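# Lift the stepped lid off the drip pot

## Task

Remove the stepped lid from the drip pot and place it on the table with its knob pointing up, while the pot stays upright.

## Robot and tools

Robot: two arms, left_arm and right_arm, each ending in a five-finger hand. right_arm has a right hand and left_arm a mirrored left hand. Calibrated base poses in the scene frame: left_arm at (+0.004, +0.367, -0.003) m, quat_wxyz (+1.000, 0, 0, +0.017); right_arm at (-0.052, -0.251, +0.001) m, quat_wxyz (+1.000, 0, 0, -0.028). A post stands on the floor behind the arms.

Scene frame: origin at table-top height, halfway between the nominal bases. +z is up, +x points out over the table, and left_arm is on the +y side. Image left/right does not match arm names. All reported poses, velocities and targets use this frame. Offsets use its axes, and rotations turn about the arm's Hand target position.

Hand point: a point fixed to the palm, 0.05 m in front of it and 0.15 m from the wrist face along the fingers. Its +z runs along straight fingers, +y out of the palm. For the right hand +x runs across the palm away from the thumb; for the left hand +x points toward the thumb. Straight fingertips reach 0.06 to 0.07 m past the point along +z, with finger centre lines 0.06 m behind it along -y. A wrist bracket on the little-finger side can strike things. Reported positions and orientations can be a few cm off, and arms often rest 1 to 3 cm (sometimes 5 cm) short of a command, usually low; this alone does not mean contact.

Row layout (shared by execute_actions and move): one flat list of 28 numbers, each in [-1, 1], covering both arms even if only one moves. Order: left_arm dx, dy, dz, rx, ry, rz; left hand little, ring, middle, index, thumb_bend, thumb_turn; left force_limit, speed; then the same 14 for right_arm. dx to rz are an offset (not a pose) from that arm's Hand target as it stood when the action or move began; 1.0 equals 0.6 m for dx/dy/dz, and 180 degrees for rx/ry/rz, which form one rotation vector. Every row in an action counts from that same start, and repeated offsets keep moving the arm further. Sending six zeros asks nothing new of an arm. Commanded orientation is clipped to within 40 degrees of the measured one each step.

Hand numbers are absolute targets, not offsets. Fingers and thumb_bend: -1 straight/open, +1 curled/bent. thumb_turn: -1 beside the palm, +1 in front, opposite the fingers. force_limit maps -1 to about 0 N and +1 to 10 N at the fingertip (15 N for the two thumb motors). speed rises from nearly 0 at -1 to full at +0.48 and stays full up to +1. No number means 'unchanged': to keep a hand as is, resend the last eight numbers actually carried out for it; if none yet, send its hand_measured six plus hand_force_limit and hand_speed. With the thumb turned in front, the hand closes around objects about 0.035 to 0.065 m thick, or a handle down to about 0.025 m. For a gentle grip close at speed -0.94 or less. To squeeze harder, raise force_limit and send a target more closed than hand_measured; to loosen, send one more open.

execute_actions(actions, cameras): actions is a list of actions; each action is up to 15 rows of 28 numbers, one row per 1/30 s step, and a short action repeats its last row to step 15. An empty actions list returns camera images; otherwise images come only if cameras names them ("all" or names such as cam_head_left, cam_head_right, cam_high, cam_left_wrist, cam_right_wrist).

move(target, speed, blend, blocking, cameras): steers each hand point in a straight line to the target. target is one 28-number row or a list of up to 15 such rows; every row's pose part is an offset from the Hand target at the move's start, not from the previous row. speed is top path speed in m/s, 0.002 to 4.3 (default 0.25), rotation up to twice that in rad/s; one value or one per target. blend is a corner radius in m for lists (0 = stop at each). blocking=false returns after about 0.5 s while the move goes on. Moves last at most 10 s, do not avoid obstacles, and hit harder when faster.

wait(seconds, 0 to 3600) lets the scene run with no new commands. stop brakes a running move. zoom_image(camera, region [x0, y0, x1, y1] in pixels, up to 504 by 504) enlarges part of the latest image from that camera. show_instructions shows the reference images. finished_scene ends the scene permanently.

Results: end_effector_position (m) and end_effector_quat_wxyz per arm; Hand target (the last commanded pose after clipping, which the next offsets use); joint positions, velocities and torques; hand_measured, hand_stopped_by (moving, target, force, stalled, fault) and hand_load_n (positive when the finger is pushed open; near 0 after a lost grip), all in the six-motor order; hand_force_limit, hand_speed; motor temperatures. move adds a move: line with its ending (done, off_target, moving, held, fault) and limits (paced = pose clipped, held = steps withheld). MOTOR HOT appears near 85 °C; at 100 °C that arm drops and faults for 30 to 60 s or more.

Avoid: dropping the lid even a few mm, releasing moving parts, fast impacts, hard presses on the pot, table or post, knocking the pot over, anything leaving the table, excess finger force, and the two hands or arms touching each other, which can end the scene. To relieve a push, command the target back past the hand point. Loose objects may be nudged briefly at random. Finish only when the lid rests knob up on the table and the pot stands without help.

Each tool is called after "Call:" as name(argument=value, ...) on one line, values as JSON.

Reference images:

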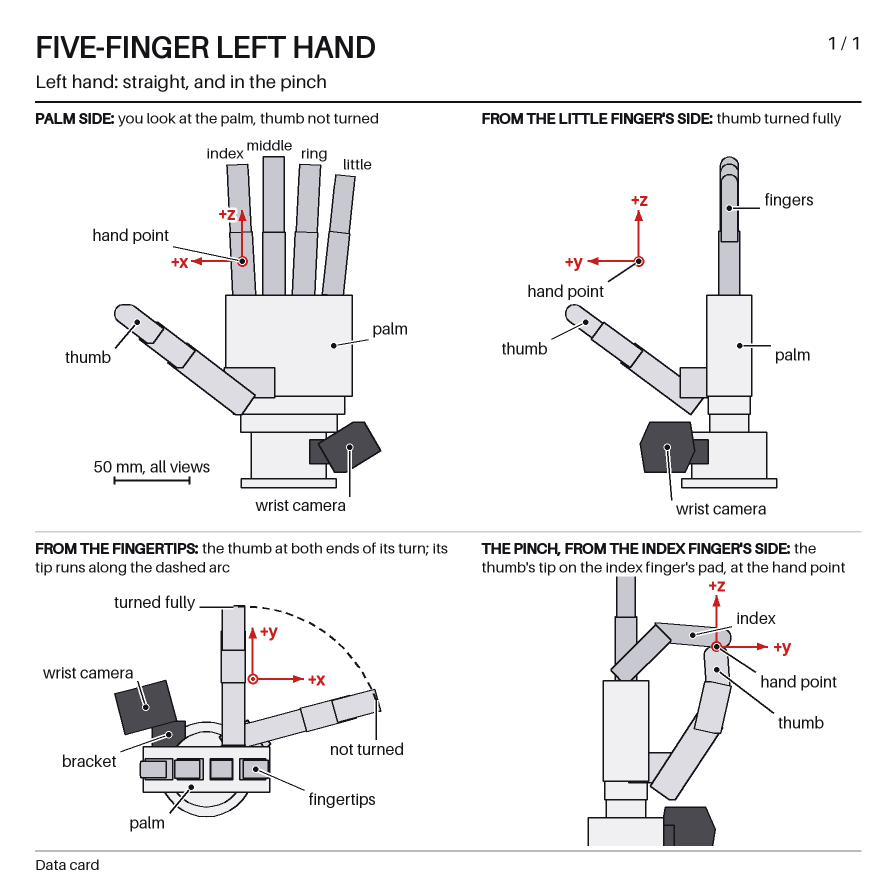

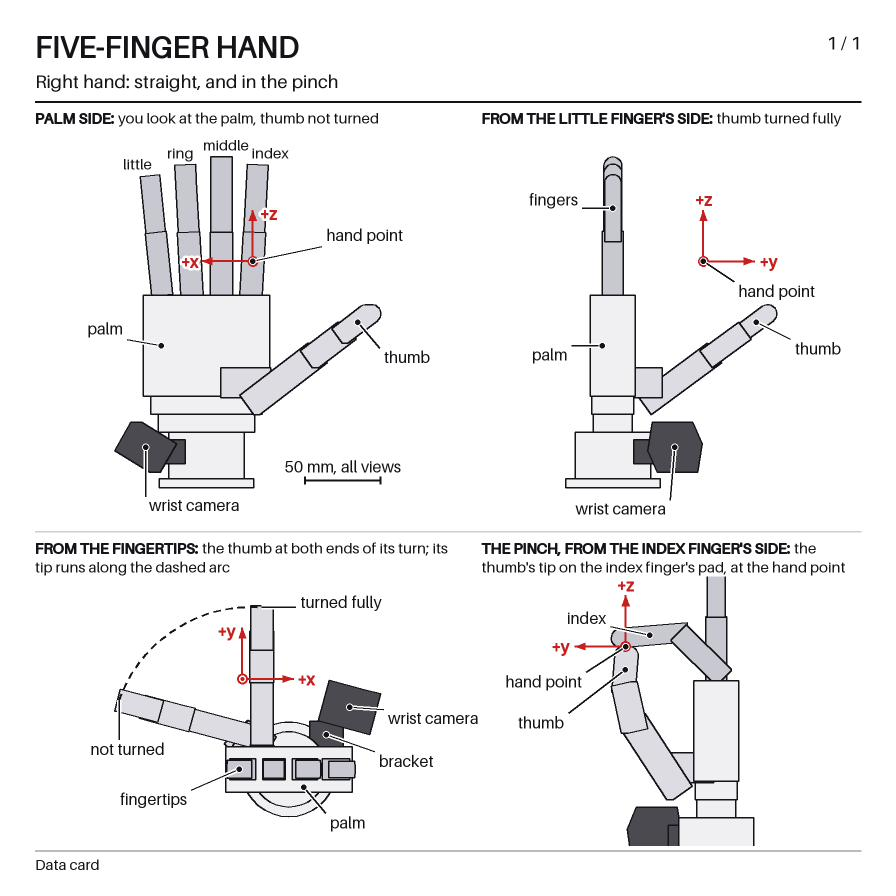

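## Session

Call:
execute_actions(actions=[])

Scene clock: 0.00 s.
left_arm: end_effector_position=(+0.2375, +0.3718, +0.1887) hand_measured=(-1.000, -1.000, -1.000, -1.000, -1.000, -1.000) hand_load_n=(+0.0, +0.0, -0.5, +0.0, +0.0, +0.0) hand_stopped_by=(target, target, target, target, target, target) hand_force_limit=0.00 hand_speed=-0.80 end_effector_quat_wxyz=(+0.165, -0.176, +0.824, -0.512) | right_arm: end_effector_position=(+0.4946, -0.3948, +0.1144) hand_measured=(-1.000, -1.000, -1.000, -1.000, -1.000, -1.000) hand_load_n=(+0.0, +0.0, +0.0, +0.0, +0.0, +0.0) hand_stopped_by=(target, target, target, target, target, target) hand_force_limit=0.00 hand_speed=-0.80 end_effector_quat_wxyz=(-0.537, +0.775, -0.321, +0.091)
Joint positions: left_arm=[0.651 1.033 0.795 -1.672 1.108 2.048] | right_arm=[-0.482 1.95 1.564 -1.134 -1.151 -1.291]
Joint velocities: within noise
Joint torques (N m): no reading
Motor temperatures (°C): left_arm=[28 33 30 34 29 30] | right_arm=[39 32 31 30 30 28]
Heat: left arm: hottest wrist pitch 34 °C; right arm: hottest waist 39 °C.
Hand target: left_arm +0.2419, +0.3753, +0.1947; +0.172, -0.171, +0.826, -0.509 | right_arm +0.5020, -0.3991, +0.1284; -0.535, +0.778, -0.311, +0.106

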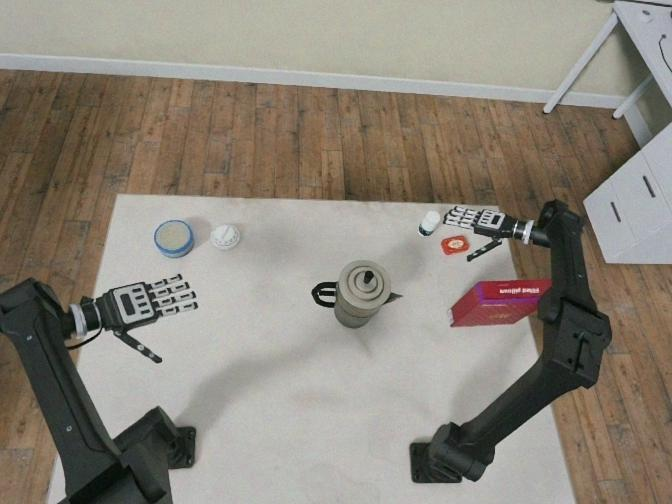

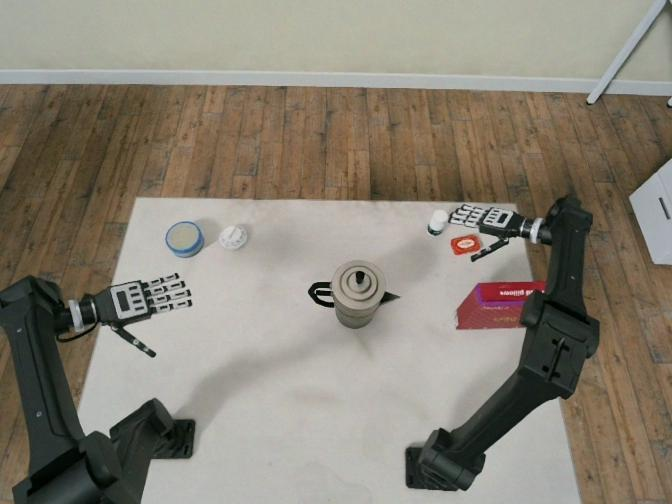

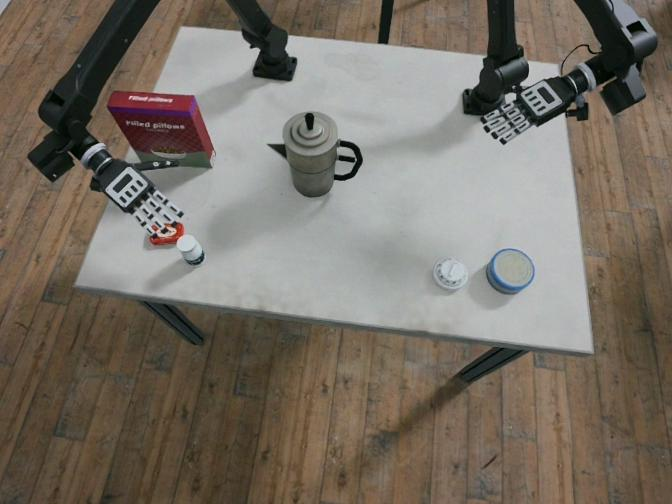

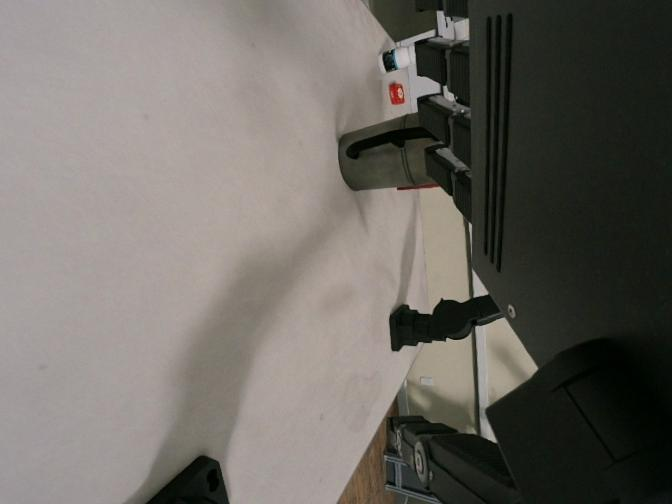

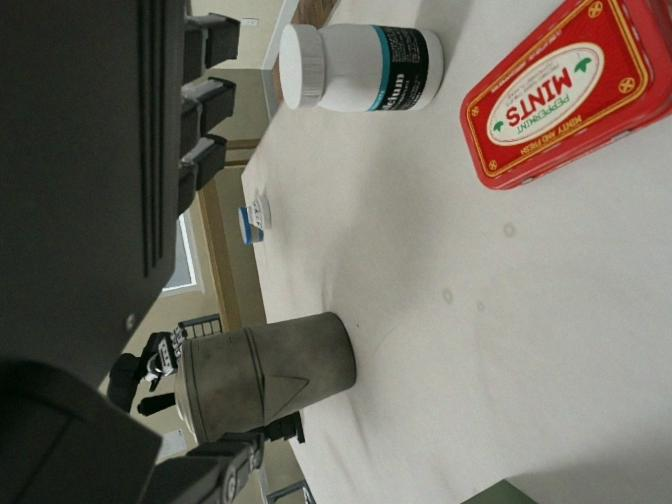

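Call:
zoom_image(camera="cam_head_left", region=[290, 230, 430, 350])

Call:
zoom_image(camera="cam_high", region=[240, 90, 400, 220])

Call:
zoom_image(camera="cam_head_right", region=[290, 230, 430, 350])

Call:
zoom_image(camera="cam_right_wrist", region=[100, 280, 380, 504])

Scaled by 3.600 from the camera's image (finer frame: 960x720).

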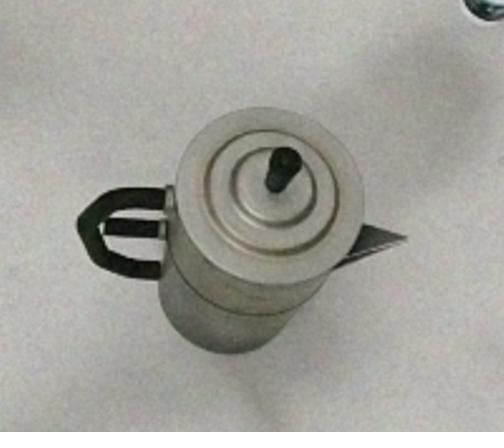

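Scaled by 3.150 from the camera's image (finer frame: 960x720).

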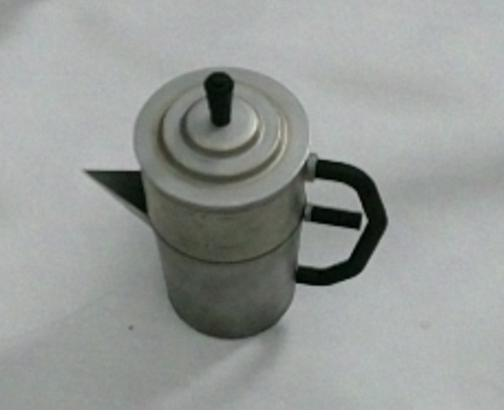

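Scaled by 3.600 from the camera's image (finer frame: 960x720).

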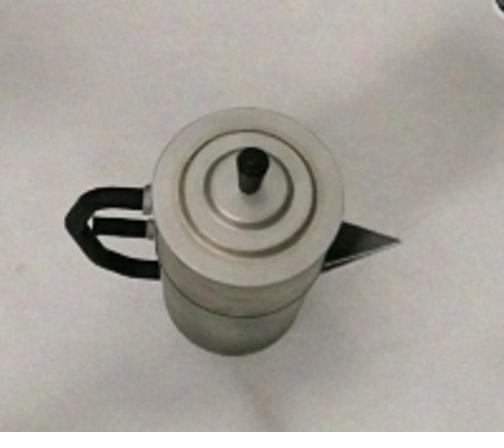

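Scaled by 1.800 from the camera's image (finer frame: 960x720).

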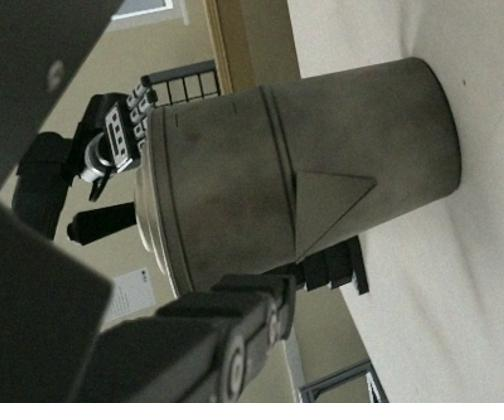

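Call:
move(target=[[0,0.2,0,0,0,0,-1,-1,-1,-1,-1,-1,0,-0.8,0,0,0.45,-0.038,-0.038,-0.098,-1,-1,-0.35,-0.35,-0.8,1,0,0]], speed=0.25, cameras=["all"])

Scene clock: 153.83 s.
left_arm: end_effector_position=(+0.2359, +0.4824, +0.1816) hand_measured=(-1.000, -1.000, -1.000, -1.000, -1.000, -1.000) hand_load_n=(+0.0, +0.0, +0.5, +0.0, +0.0, +0.0) hand_stopped_by=(target, target, target, target, target, target) hand_force_limit=0.00 hand_speed=-0.80 end_effector_quat_wxyz=(+0.165, -0.261, +0.845, -0.437) | right_arm: end_effector_position=(+0.4962, -0.4025, +0.3771) hand_measured=(-1.000, -1.000, -0.350, -0.350, -0.800, +1.000) hand_load_n=(+0.0, +0.0, +0.0, +0.0, +0.0, +0.0) hand_stopped_by=(target, target, target, target, target, target) hand_force_limit=0.00 hand_speed=0.00 end_effector_quat_wxyz=(-0.482, +0.743, -0.399, +0.237)
Joint positions: left_arm=[0.886 1.197 0.951 -1.686 0.924 2.075] | right_arm=[-0.482 1.577 1.733 -1.017 -0.979 -0.733]
Joint torques (N m): left_arm=[0.79 -5.6 11.41 -0.94 0.45 0.11] | right_arm=[1.49 -13.8 12.04 1.7 -0.76 0.11]
Motor temperatures (°C): left_arm=[28 33 40 32 30 29] | right_arm=[38 36 41 29 30 28]
Heat: left arm: hottest elbow 40 °C; right arm: hottest elbow 41 °C.
Hand target: left_arm +0.2418, +0.4953, +0.1946; +0.172, -0.171, +0.826, -0.509 | right_arm +0.5020, -0.3992, +0.3983; -0.483, +0.744, -0.388, +0.252
Off the commanded pose: left_arm 0.019 m, 13 deg | right_arm 0.022 m, 2 deg.
joint sent to its limit (left arm) — joint 4 (wrist pitch), lower limit; joint 6 (wrist roll), upper limit. The joint targets are off in orientation, not in position.
move: off_target (left_arm, right_arm)

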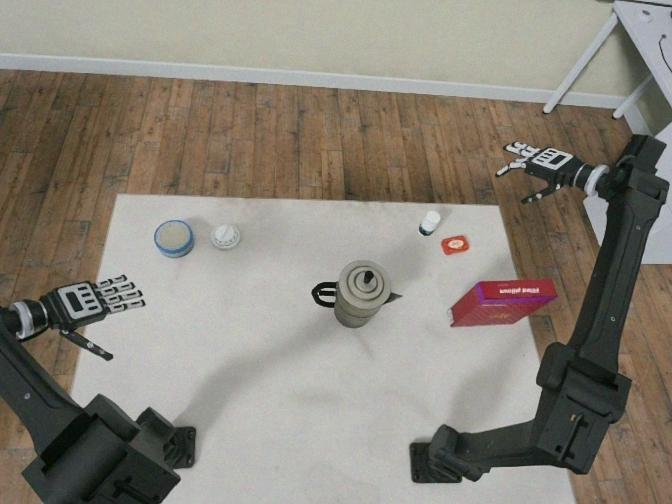

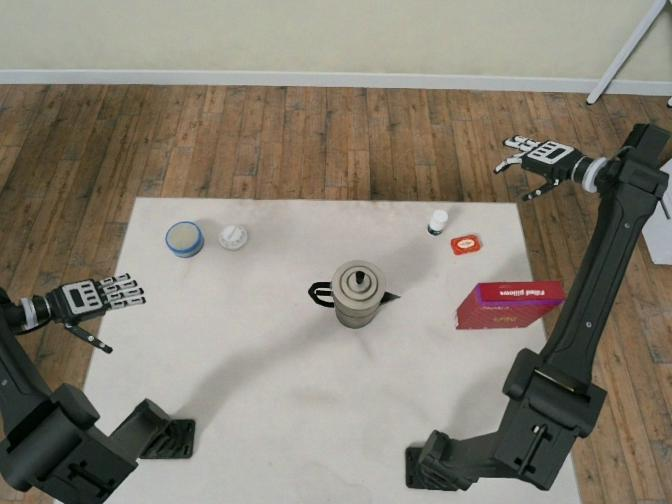

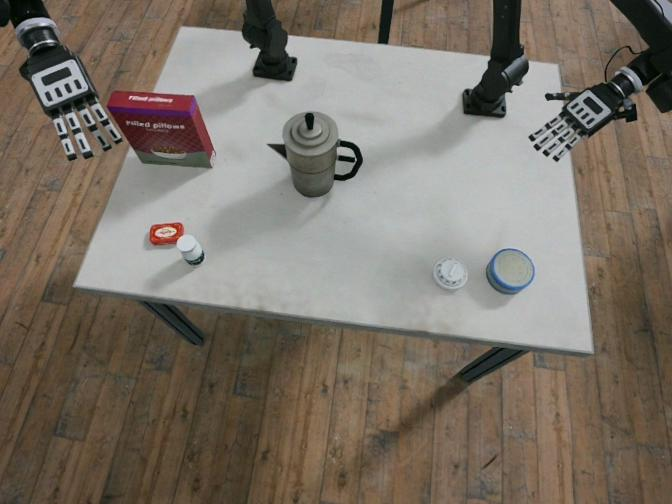

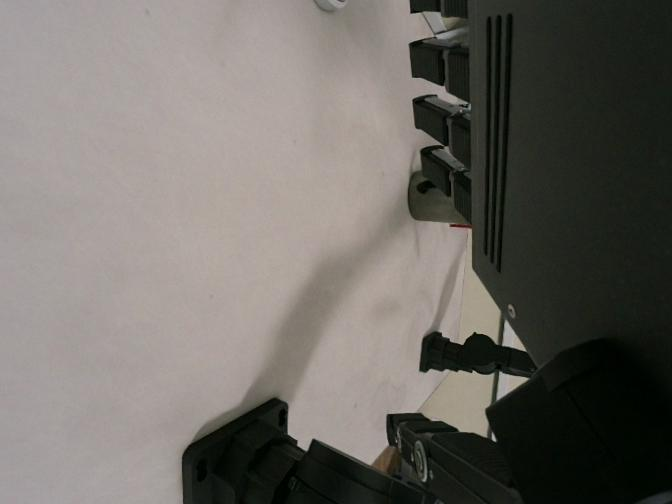

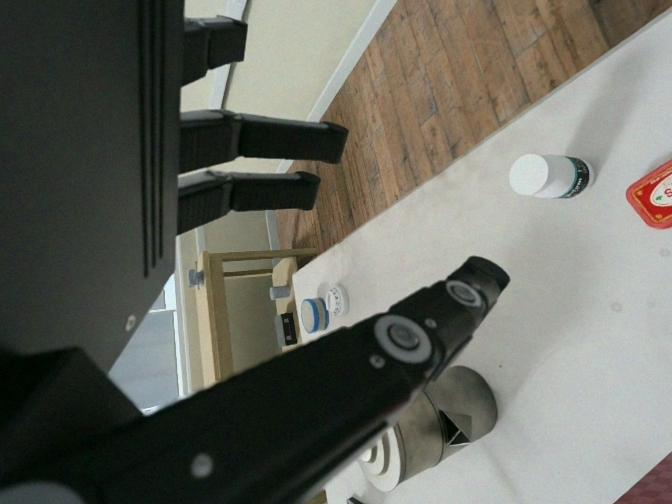

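Call:
move(target=[0,0,0,0,0,0,-1,-1,-1,-1,-1,-1,0,-0.8,-0.337,0.465,0.07,0,0,0,-1,-1,-0.35,-0.35,-0.8,1,0,0], speed=0.25, cameras=["all"])

Scene clock: 160.63 s.
left_arm: end_effector_position=(+0.2359, +0.4824, +0.1816) hand_measured=(-1.000, -1.000, -1.000, -1.000, -1.000, -1.000) hand_load_n=(+0.0, +0.0, +0.0, +0.0, +0.0, -0.5) hand_stopped_by=(target, target, target, target, target, target) hand_force_limit=0.00 hand_speed=-0.80 end_effector_quat_wxyz=(+0.165, -0.261, +0.845, -0.437) | right_arm: end_effector_position=(+0.2944, -0.1197, +0.4360) hand_measured=(-1.000, -1.000, -0.350, -0.350, -0.800, +1.000) hand_load_n=(+0.0, +0.0, +0.0, +0.0, +0.0, +0.0) hand_stopped_by=(target, target, target, target, target, target) hand_force_limit=0.00 hand_speed=0.00 end_effector_quat_wxyz=(-0.478, +0.750, -0.386, +0.246)
Joint positions: left_arm=[0.886 1.197 0.951 -1.686 0.924 2.075] | right_arm=[0.136 0.854 1.247 -0.89 -0.485 -0.247]
Joint torques (N m): left_arm=[0.79 -5.6 11.43 -0.94 0.45 0.11] | right_arm=[0.32 -2.08 9.03 2.86 -0.31 0.11]
Heat: left arm: hottest elbow 42 °C; right arm: hottest elbow 42 °C.
Hand target: left_arm +0.2418, +0.4953, +0.1946; +0.172, -0.171, +0.826, -0.509 | right_arm +0.2997, -0.1201, +0.4405; -0.483, +0.744, -0.387, +0.252
Off the commanded pose: left_arm 0.019 m, 13 deg | right_arm 0.007 m, 1 deg.
joint sent to its limit (left arm) — joint 4 (wrist pitch), lower limit; joint 6 (wrist roll), upper limit. The joint targets are off in orientation, not in position.
move: done

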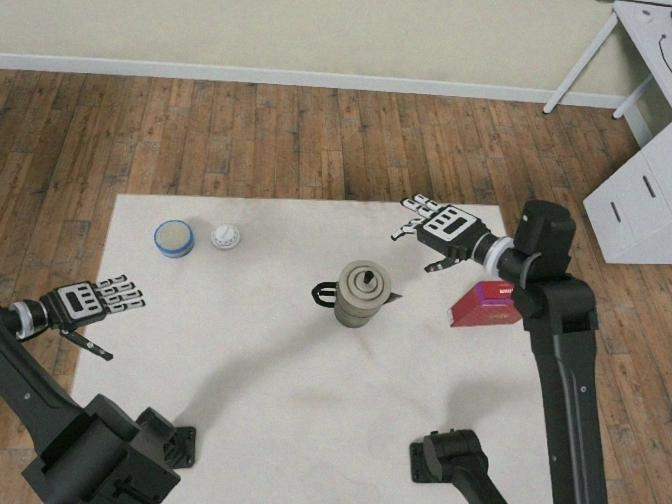

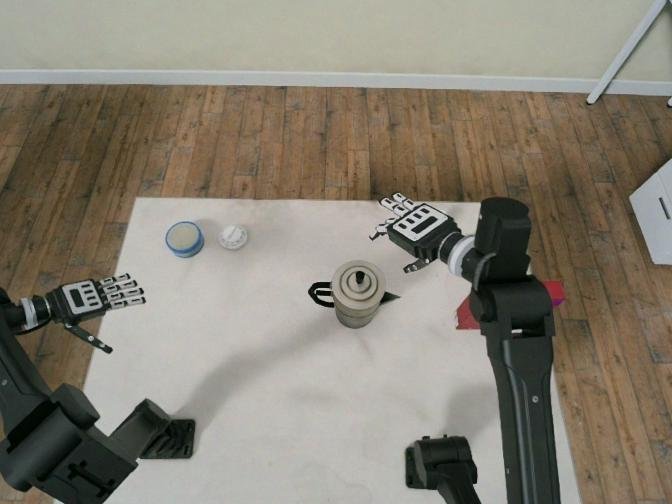

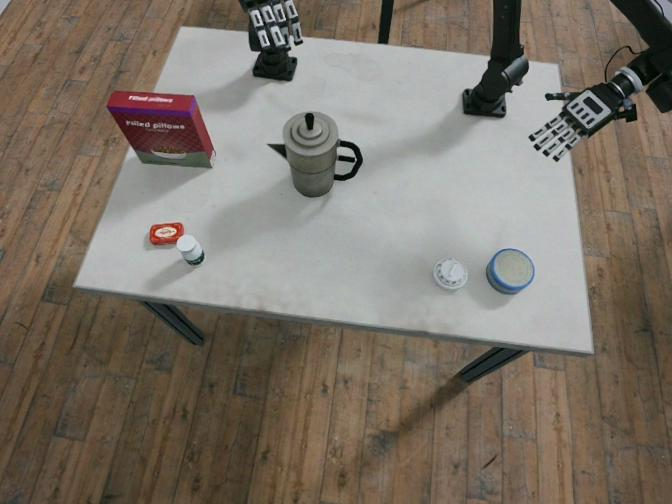

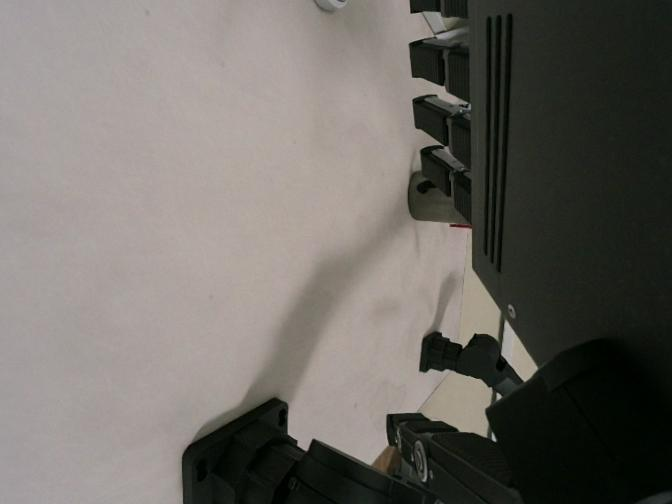

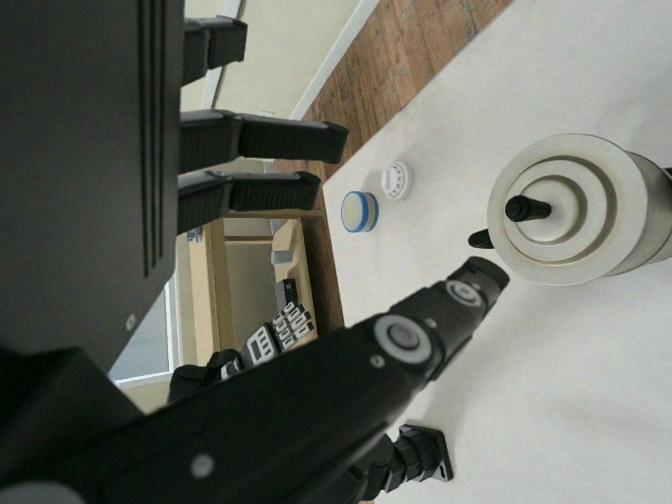

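Call:
zoom_image(camera="cam_head_left", region=[310, 180, 490, 330])

Call:
zoom_image(camera="cam_head_right", region=[310, 180, 490, 330])

Call:
zoom_image(camera="cam_right_wrist", region=[300, 120, 672, 400])

Call:
zoom_image(camera="cam_high", region=[220, 0, 400, 220])

Scaled by 2.800 from the camera's image (finer frame: 960x720).

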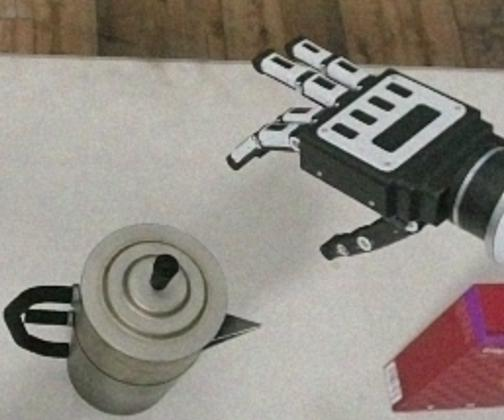

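Scaled by 2.800 from the camera's image (finer frame: 960x720).

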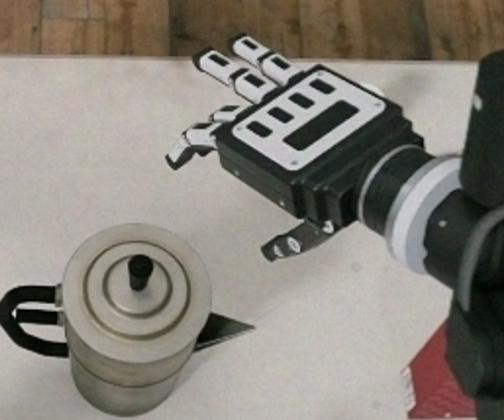

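Scaled by 1.355 from the camera's image (finer frame: 960x720).

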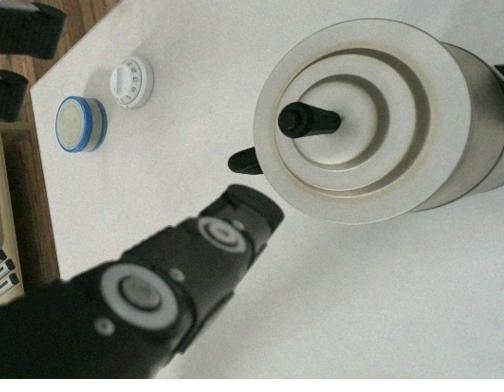

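Scaled by 2.291 from the camera's image (finer frame: 960x720).

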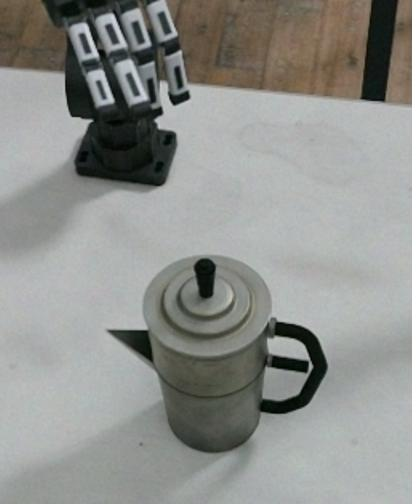

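Call:
move(target=[0,0,0,0,0,0,-1,-1,-1,-1,-1,-1,0,-0.8,0.027,0.125,-0.1,0,0,0,-1,-1,-0.35,-0.35,-0.8,1,0,0], speed=0.15, cameras=["all"])

Call:
zoom_image(camera="cam_head_left", region=[310, 180, 490, 330])

Call:
zoom_image(camera="cam_high", region=[220, 0, 400, 220])

Call:
zoom_image(camera="cam_head_right", region=[310, 180, 490, 330])

Scene clock: 214.30 s.
left_arm: end_effector_position=(+0.2359, +0.4824, +0.1816) hand_measured=(-1.000, -1.000, -1.000, -1.000, -1.000, -1.000) hand_load_n=(+0.0, +0.0, +0.0, +0.0, +0.0, +0.0) hand_stopped_by=(target, target, target, target, target, target) hand_force_limit=0.00 hand_speed=-0.80 end_effector_quat_wxyz=(+0.165, -0.261, +0.845, -0.437) | right_arm: end_effector_position=(+0.3117, -0.0481, +0.3722) hand_measured=(-1.000, -1.000, -0.350, -0.350, -0.800, +1.000) hand_load_n=(+0.0, +0.0, +0.0, +0.0, +0.0, +0.0) hand_stopped_by=(target, target, target, target, target, target) hand_force_limit=0.00 hand_speed=0.00 end_effector_quat_wxyz=(-0.473, +0.751, -0.389, +0.246)
Joint positions: left_arm=[0.886 1.197 0.951 -1.686 0.924 2.075] | right_arm=[0.4 0.884 1.083 -0.659 -0.243 -0.121]
Joint torques (N m): left_arm=[0.79 -5.6 11.41 -0.94 0.45 0.11] | right_arm=[0.79 -3.55 9.88 2.93 -0.17 0.12]
Motor temperatures (°C): left_arm=[28 33 47 31 29 28] | right_arm=[37 34 42 29 28 27]
Heat: left arm: hottest elbow 47 °C; right arm: hottest elbow 42 °C.
Hand target: left_arm +0.2418, +0.4953, +0.1946; +0.172, -0.171, +0.826, -0.509 | right_arm +0.3159, -0.0452, +0.3805; -0.483, +0.744, -0.388, +0.252
Off the commanded pose: left_arm 0.019 m, 13 deg | right_arm 0.010 m, 1 deg.
joint sent to its limit (left arm) — joint 4 (wrist pitch), lower limit; joint 6 (wrist roll), upper limit. The joint targets are off in orientation, not in position.
move: done

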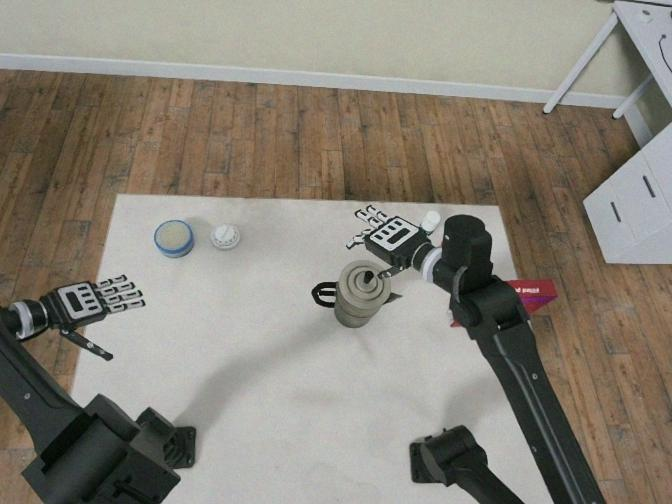

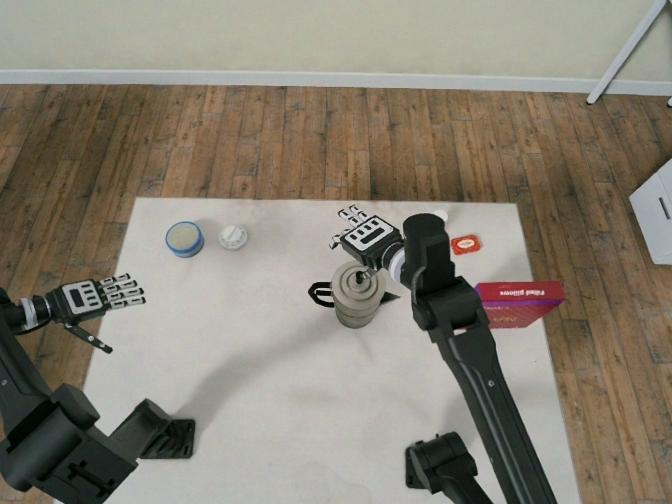

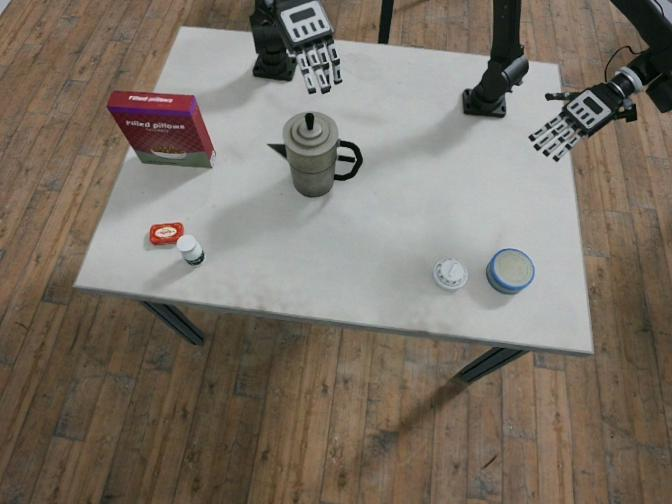

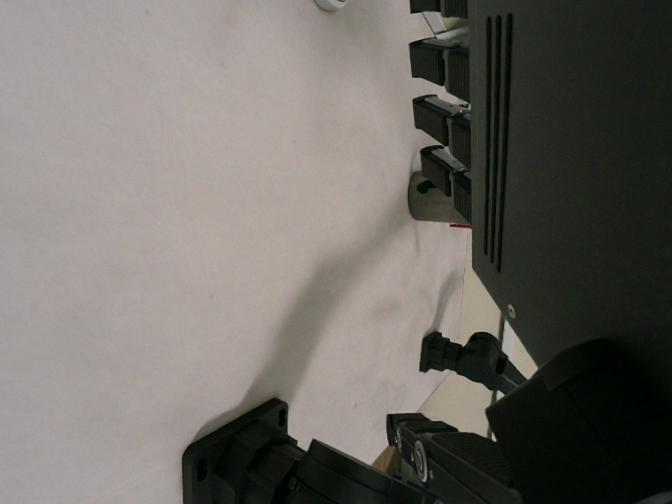

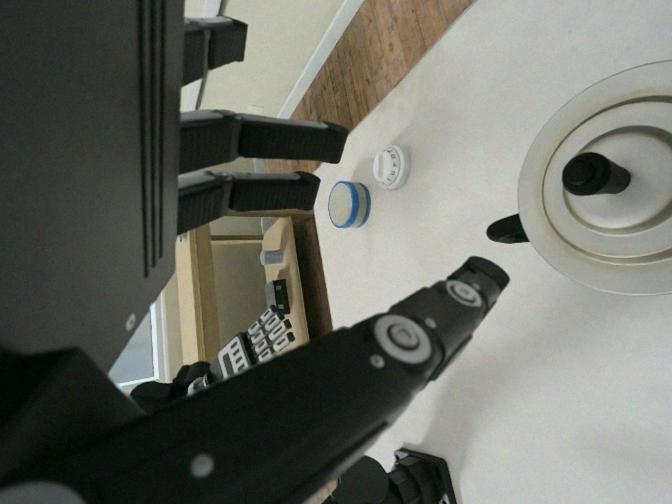

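Scaled by 2.800 from the camera's image (finer frame: 960x720).

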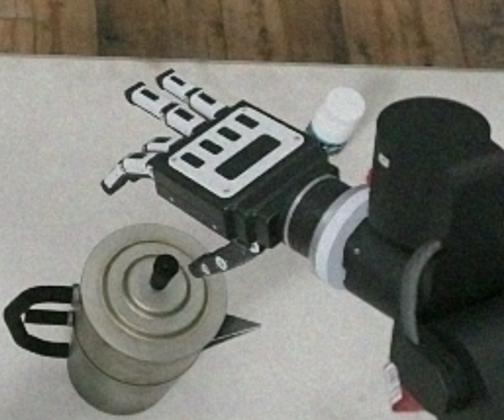

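Scaled by 2.291 from the camera's image (finer frame: 960x720).

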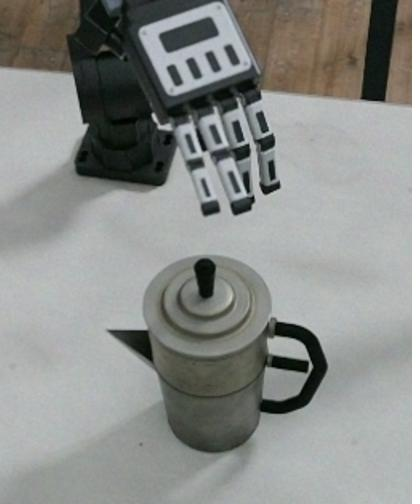

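Scaled by 2.800 from the camera's image (finer frame: 960x720).

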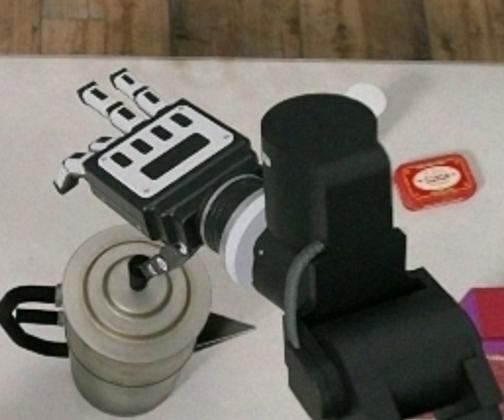

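Call:
move(target=[0,0,0,0,0,0,-1,-1,-1,-1,-1,-1,0,-0.8,0.035,-0.033,-0.07,0,0,0,-1,-1,-0.35,-0.35,-0.8,1,0,0], speed=0.1, cameras=["cam_head_left","cam_head_right","cam_high","cam_right_wrist"])

Call:
zoom_image(camera="cam_head_left", region=[310, 200, 430, 300])

Call:
zoom_image(camera="cam_high", region=[240, 20, 400, 180])

Call:
zoom_image(camera="cam_head_right", region=[310, 200, 430, 300])

Scene clock: 285.13 s.
left_arm: end_effector_position=(+0.2359, +0.4824, +0.1816) hand_measured=(-1.000, -1.000, -1.000, -1.000, -1.000, -1.000) hand_load_n=(+0.0, +0.0, +0.0, +0.0, +0.0, +0.0) hand_stopped_by=(target, target, target, target, target, target) hand_force_limit=0.00 hand_speed=-0.80 end_effector_quat_wxyz=(+0.165, -0.261, +0.845, -0.437) | right_arm: end_effector_position=(+0.3304, -0.0641, +0.3319) hand_measured=(-1.000, -1.000, -0.350, -0.350, -0.800, +1.000) hand_load_n=(+0.0, +0.0, +0.0, +0.0, +0.0, +0.0) hand_stopped_by=(target, target, target, target, target, target) hand_force_limit=0.00 hand_speed=0.00 end_effector_quat_wxyz=(-0.477, +0.747, -0.395, +0.241)
Joint positions: left_arm=[0.886 1.197 0.951 -1.686 0.924 2.075] | right_arm=[0.319 0.905 0.986 -0.549 -0.318 -0.138]
Joint torques (N m): left_arm=[0.79 -5.6 11.41 -0.94 0.45 0.11] | right_arm=[0.09 -3.66 9.95 2.93 -0.43 -0.11]
Heat: left arm: hottest elbow 50 °C; right arm: hottest elbow 45 °C.
Hand target: left_arm +0.2418, +0.4953, +0.1946; +0.172, -0.171, +0.826, -0.509 | right_arm +0.3369, -0.0650, +0.3384; -0.483, +0.744, -0.388, +0.252
Off the commanded pose: left_arm 0.019 m, 13 deg | right_arm 0.009 m, 2 deg.
joint sent to its limit (left arm) — joint 4 (wrist pitch), lower limit; joint 6 (wrist roll), upper limit. The joint targets are off in orientation, not in position.
move: done

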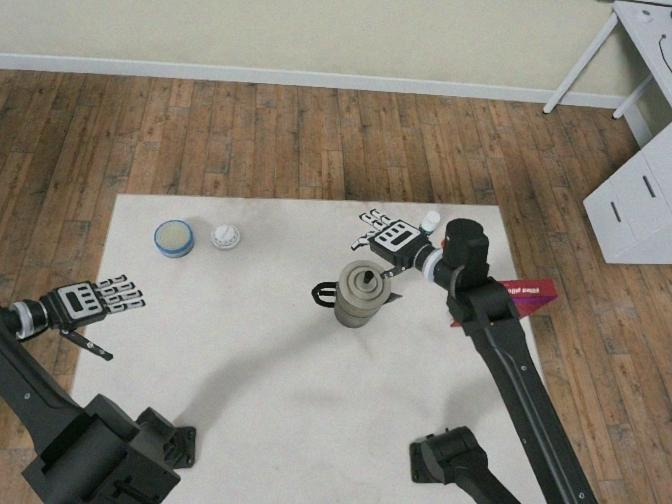

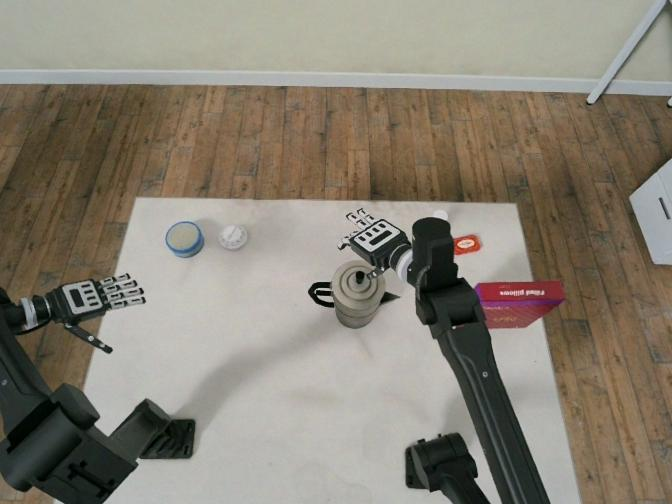

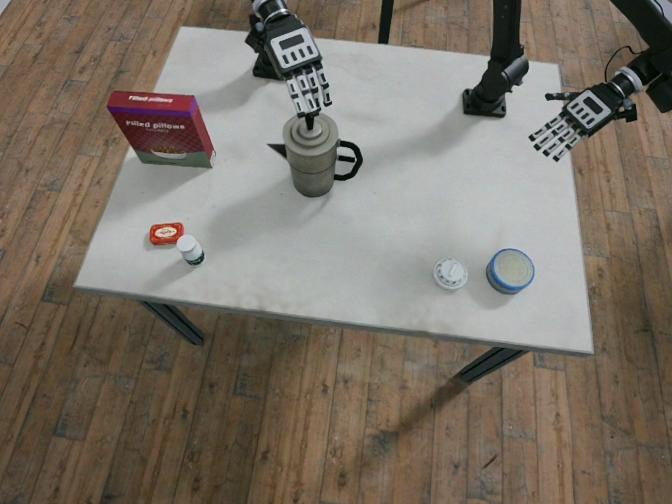

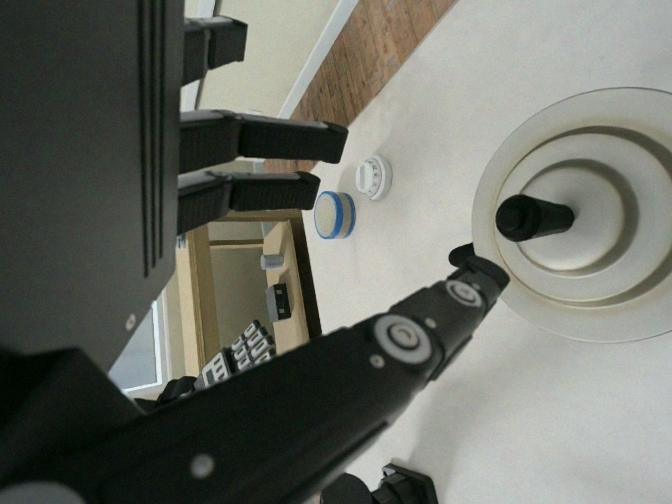

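Scaled by 4.200 from the camera's image (finer frame: 960x720).

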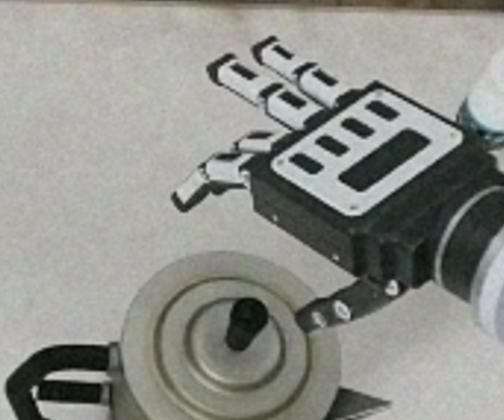

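Scaled by 3.150 from the camera's image (finer frame: 960x720).

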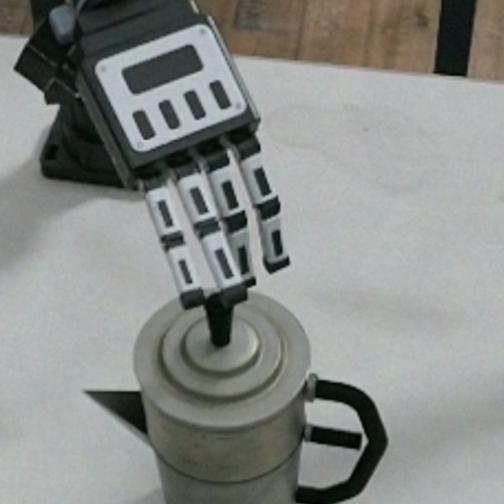

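Scaled by 4.200 from the camera's image (finer frame: 960x720).

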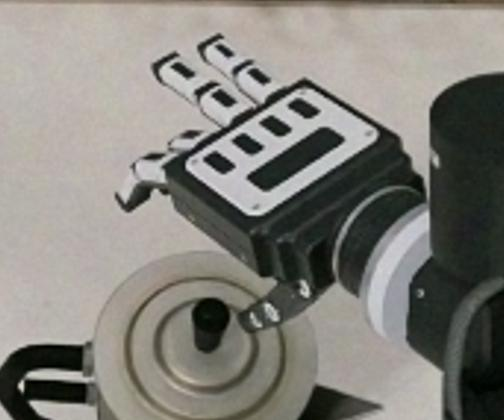

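Call:
move(target=[0,0,0,0,0,0,-1,-1,-1,-1,-1,-1,0,-0.8,0.008,-0.010,-0.07,0,0,0,-1,-1,-0.35,-0.35,-0.8,1,0,0], speed=0.1, cameras=["cam_head_left","cam_head_right","cam_high","cam_right_wrist"])

Call:
zoom_image(camera="cam_head_left", region=[310, 200, 430, 300])

Call:
zoom_image(camera="cam_high", region=[240, 20, 400, 180])

Call:
zoom_image(camera="cam_head_right", region=[310, 200, 430, 300])

Scene clock: 327.93 s.
left_arm: end_effector_position=(+0.2359, +0.4824, +0.1816) hand_measured=(-1.000, -1.000, -1.000, -1.000, -1.000, -1.000) hand_load_n=(+0.0, +0.0, +0.0, +0.0, +0.0, +0.0) hand_stopped_by=(target, target, target, target, target, target) hand_force_limit=0.00 hand_speed=-0.80 end_effector_quat_wxyz=(+0.165, -0.261, +0.845, -0.437) | right_arm: end_effector_position=(+0.3341, -0.0689, +0.2908) hand_measured=(-1.000, -1.000, -0.350, -0.350, -0.800, +1.000) hand_load_n=(+0.0, +0.0, +0.0, +0.0, +0.0, +0.0) hand_stopped_by=(target, target, target, target, target, target) hand_force_limit=0.00 hand_speed=0.00 end_effector_quat_wxyz=(-0.478, +0.747, -0.393, +0.241)
Joint positions: left_arm=[0.886 1.197 0.951 -1.686 0.924 2.075] | right_arm=[0.298 0.909 0.88 -0.44 -0.34 -0.149]
Joint torques (N m): left_arm=[0.79 -5.6 11.4 -0.94 0.45 0.11] | right_arm=[-0.21 -3.55 9.94 2.93 -0.44 -0.1]
Heat: left arm: hottest elbow 51 °C; right arm: hottest elbow 44 °C.
Hand target: left_arm +0.2418, +0.4953, +0.1946; +0.172, -0.171, +0.826, -0.509 | right_arm +0.3417, -0.0709, +0.2965; -0.483, +0.744, -0.387, +0.252
Off the commanded pose: left_arm 0.019 m, 13 deg | right_arm 0.010 m, 2 deg.
joint sent to its limit (left arm) — joint 4 (wrist pitch), lower limit; joint 6 (wrist roll), upper limit. The joint targets are off in orientation, not in position.
move: done

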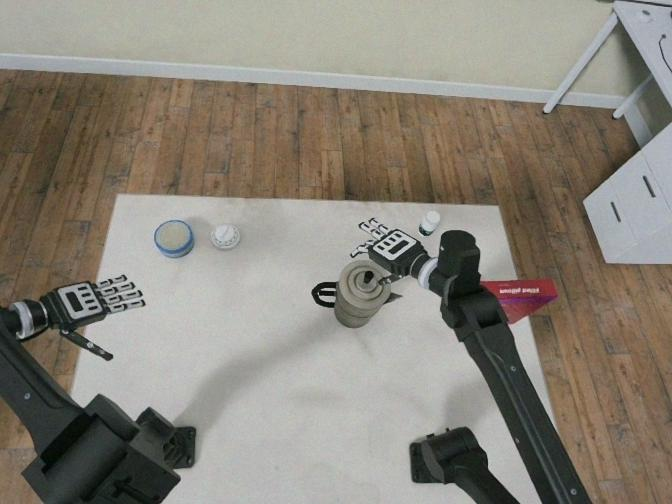

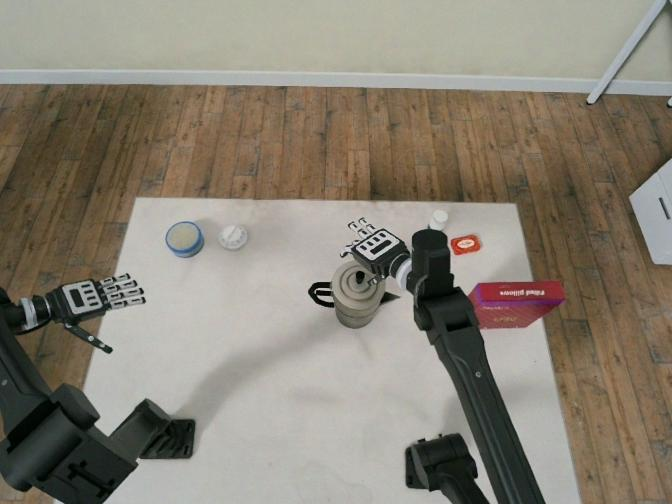

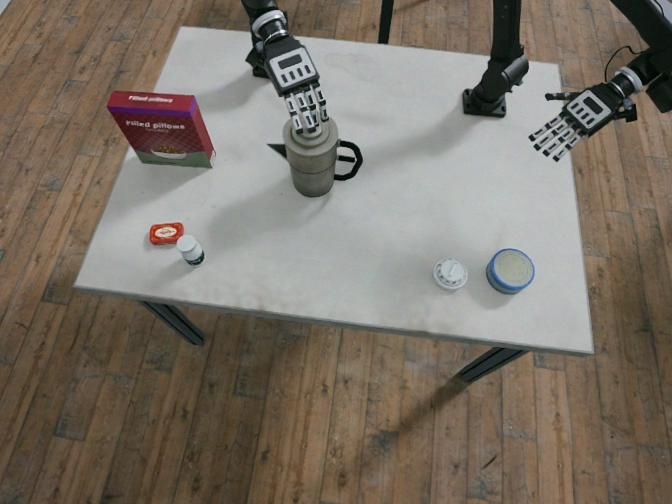

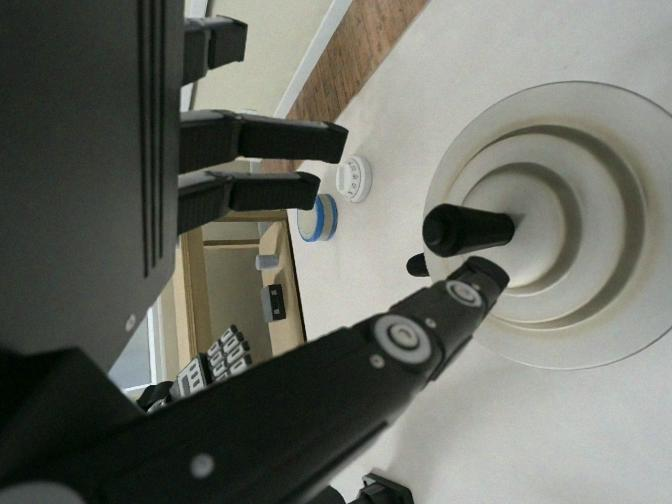

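Scaled by 4.200 from the camera's image (finer frame: 960x720).

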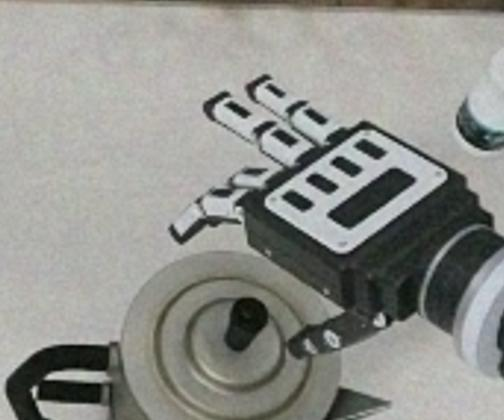

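Scaled by 3.150 from the camera's image (finer frame: 960x720).

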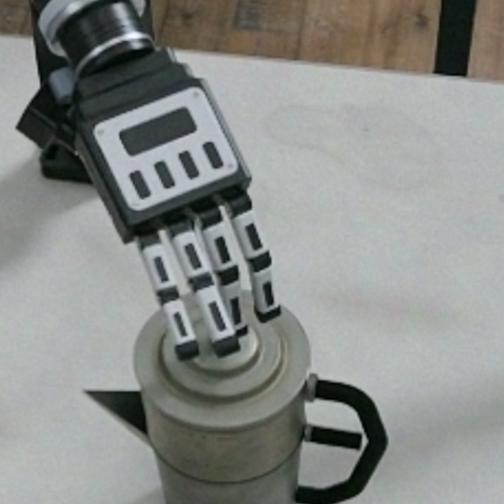

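Scaled by 4.200 from the camera's image (finer frame: 960x720).

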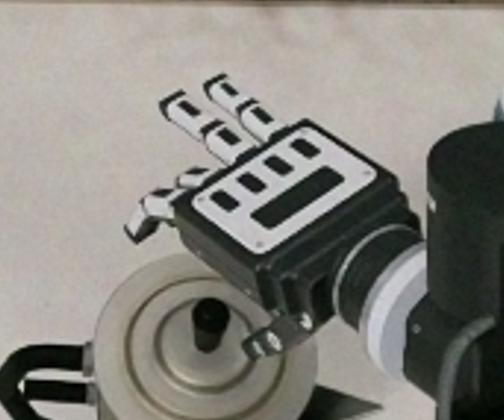

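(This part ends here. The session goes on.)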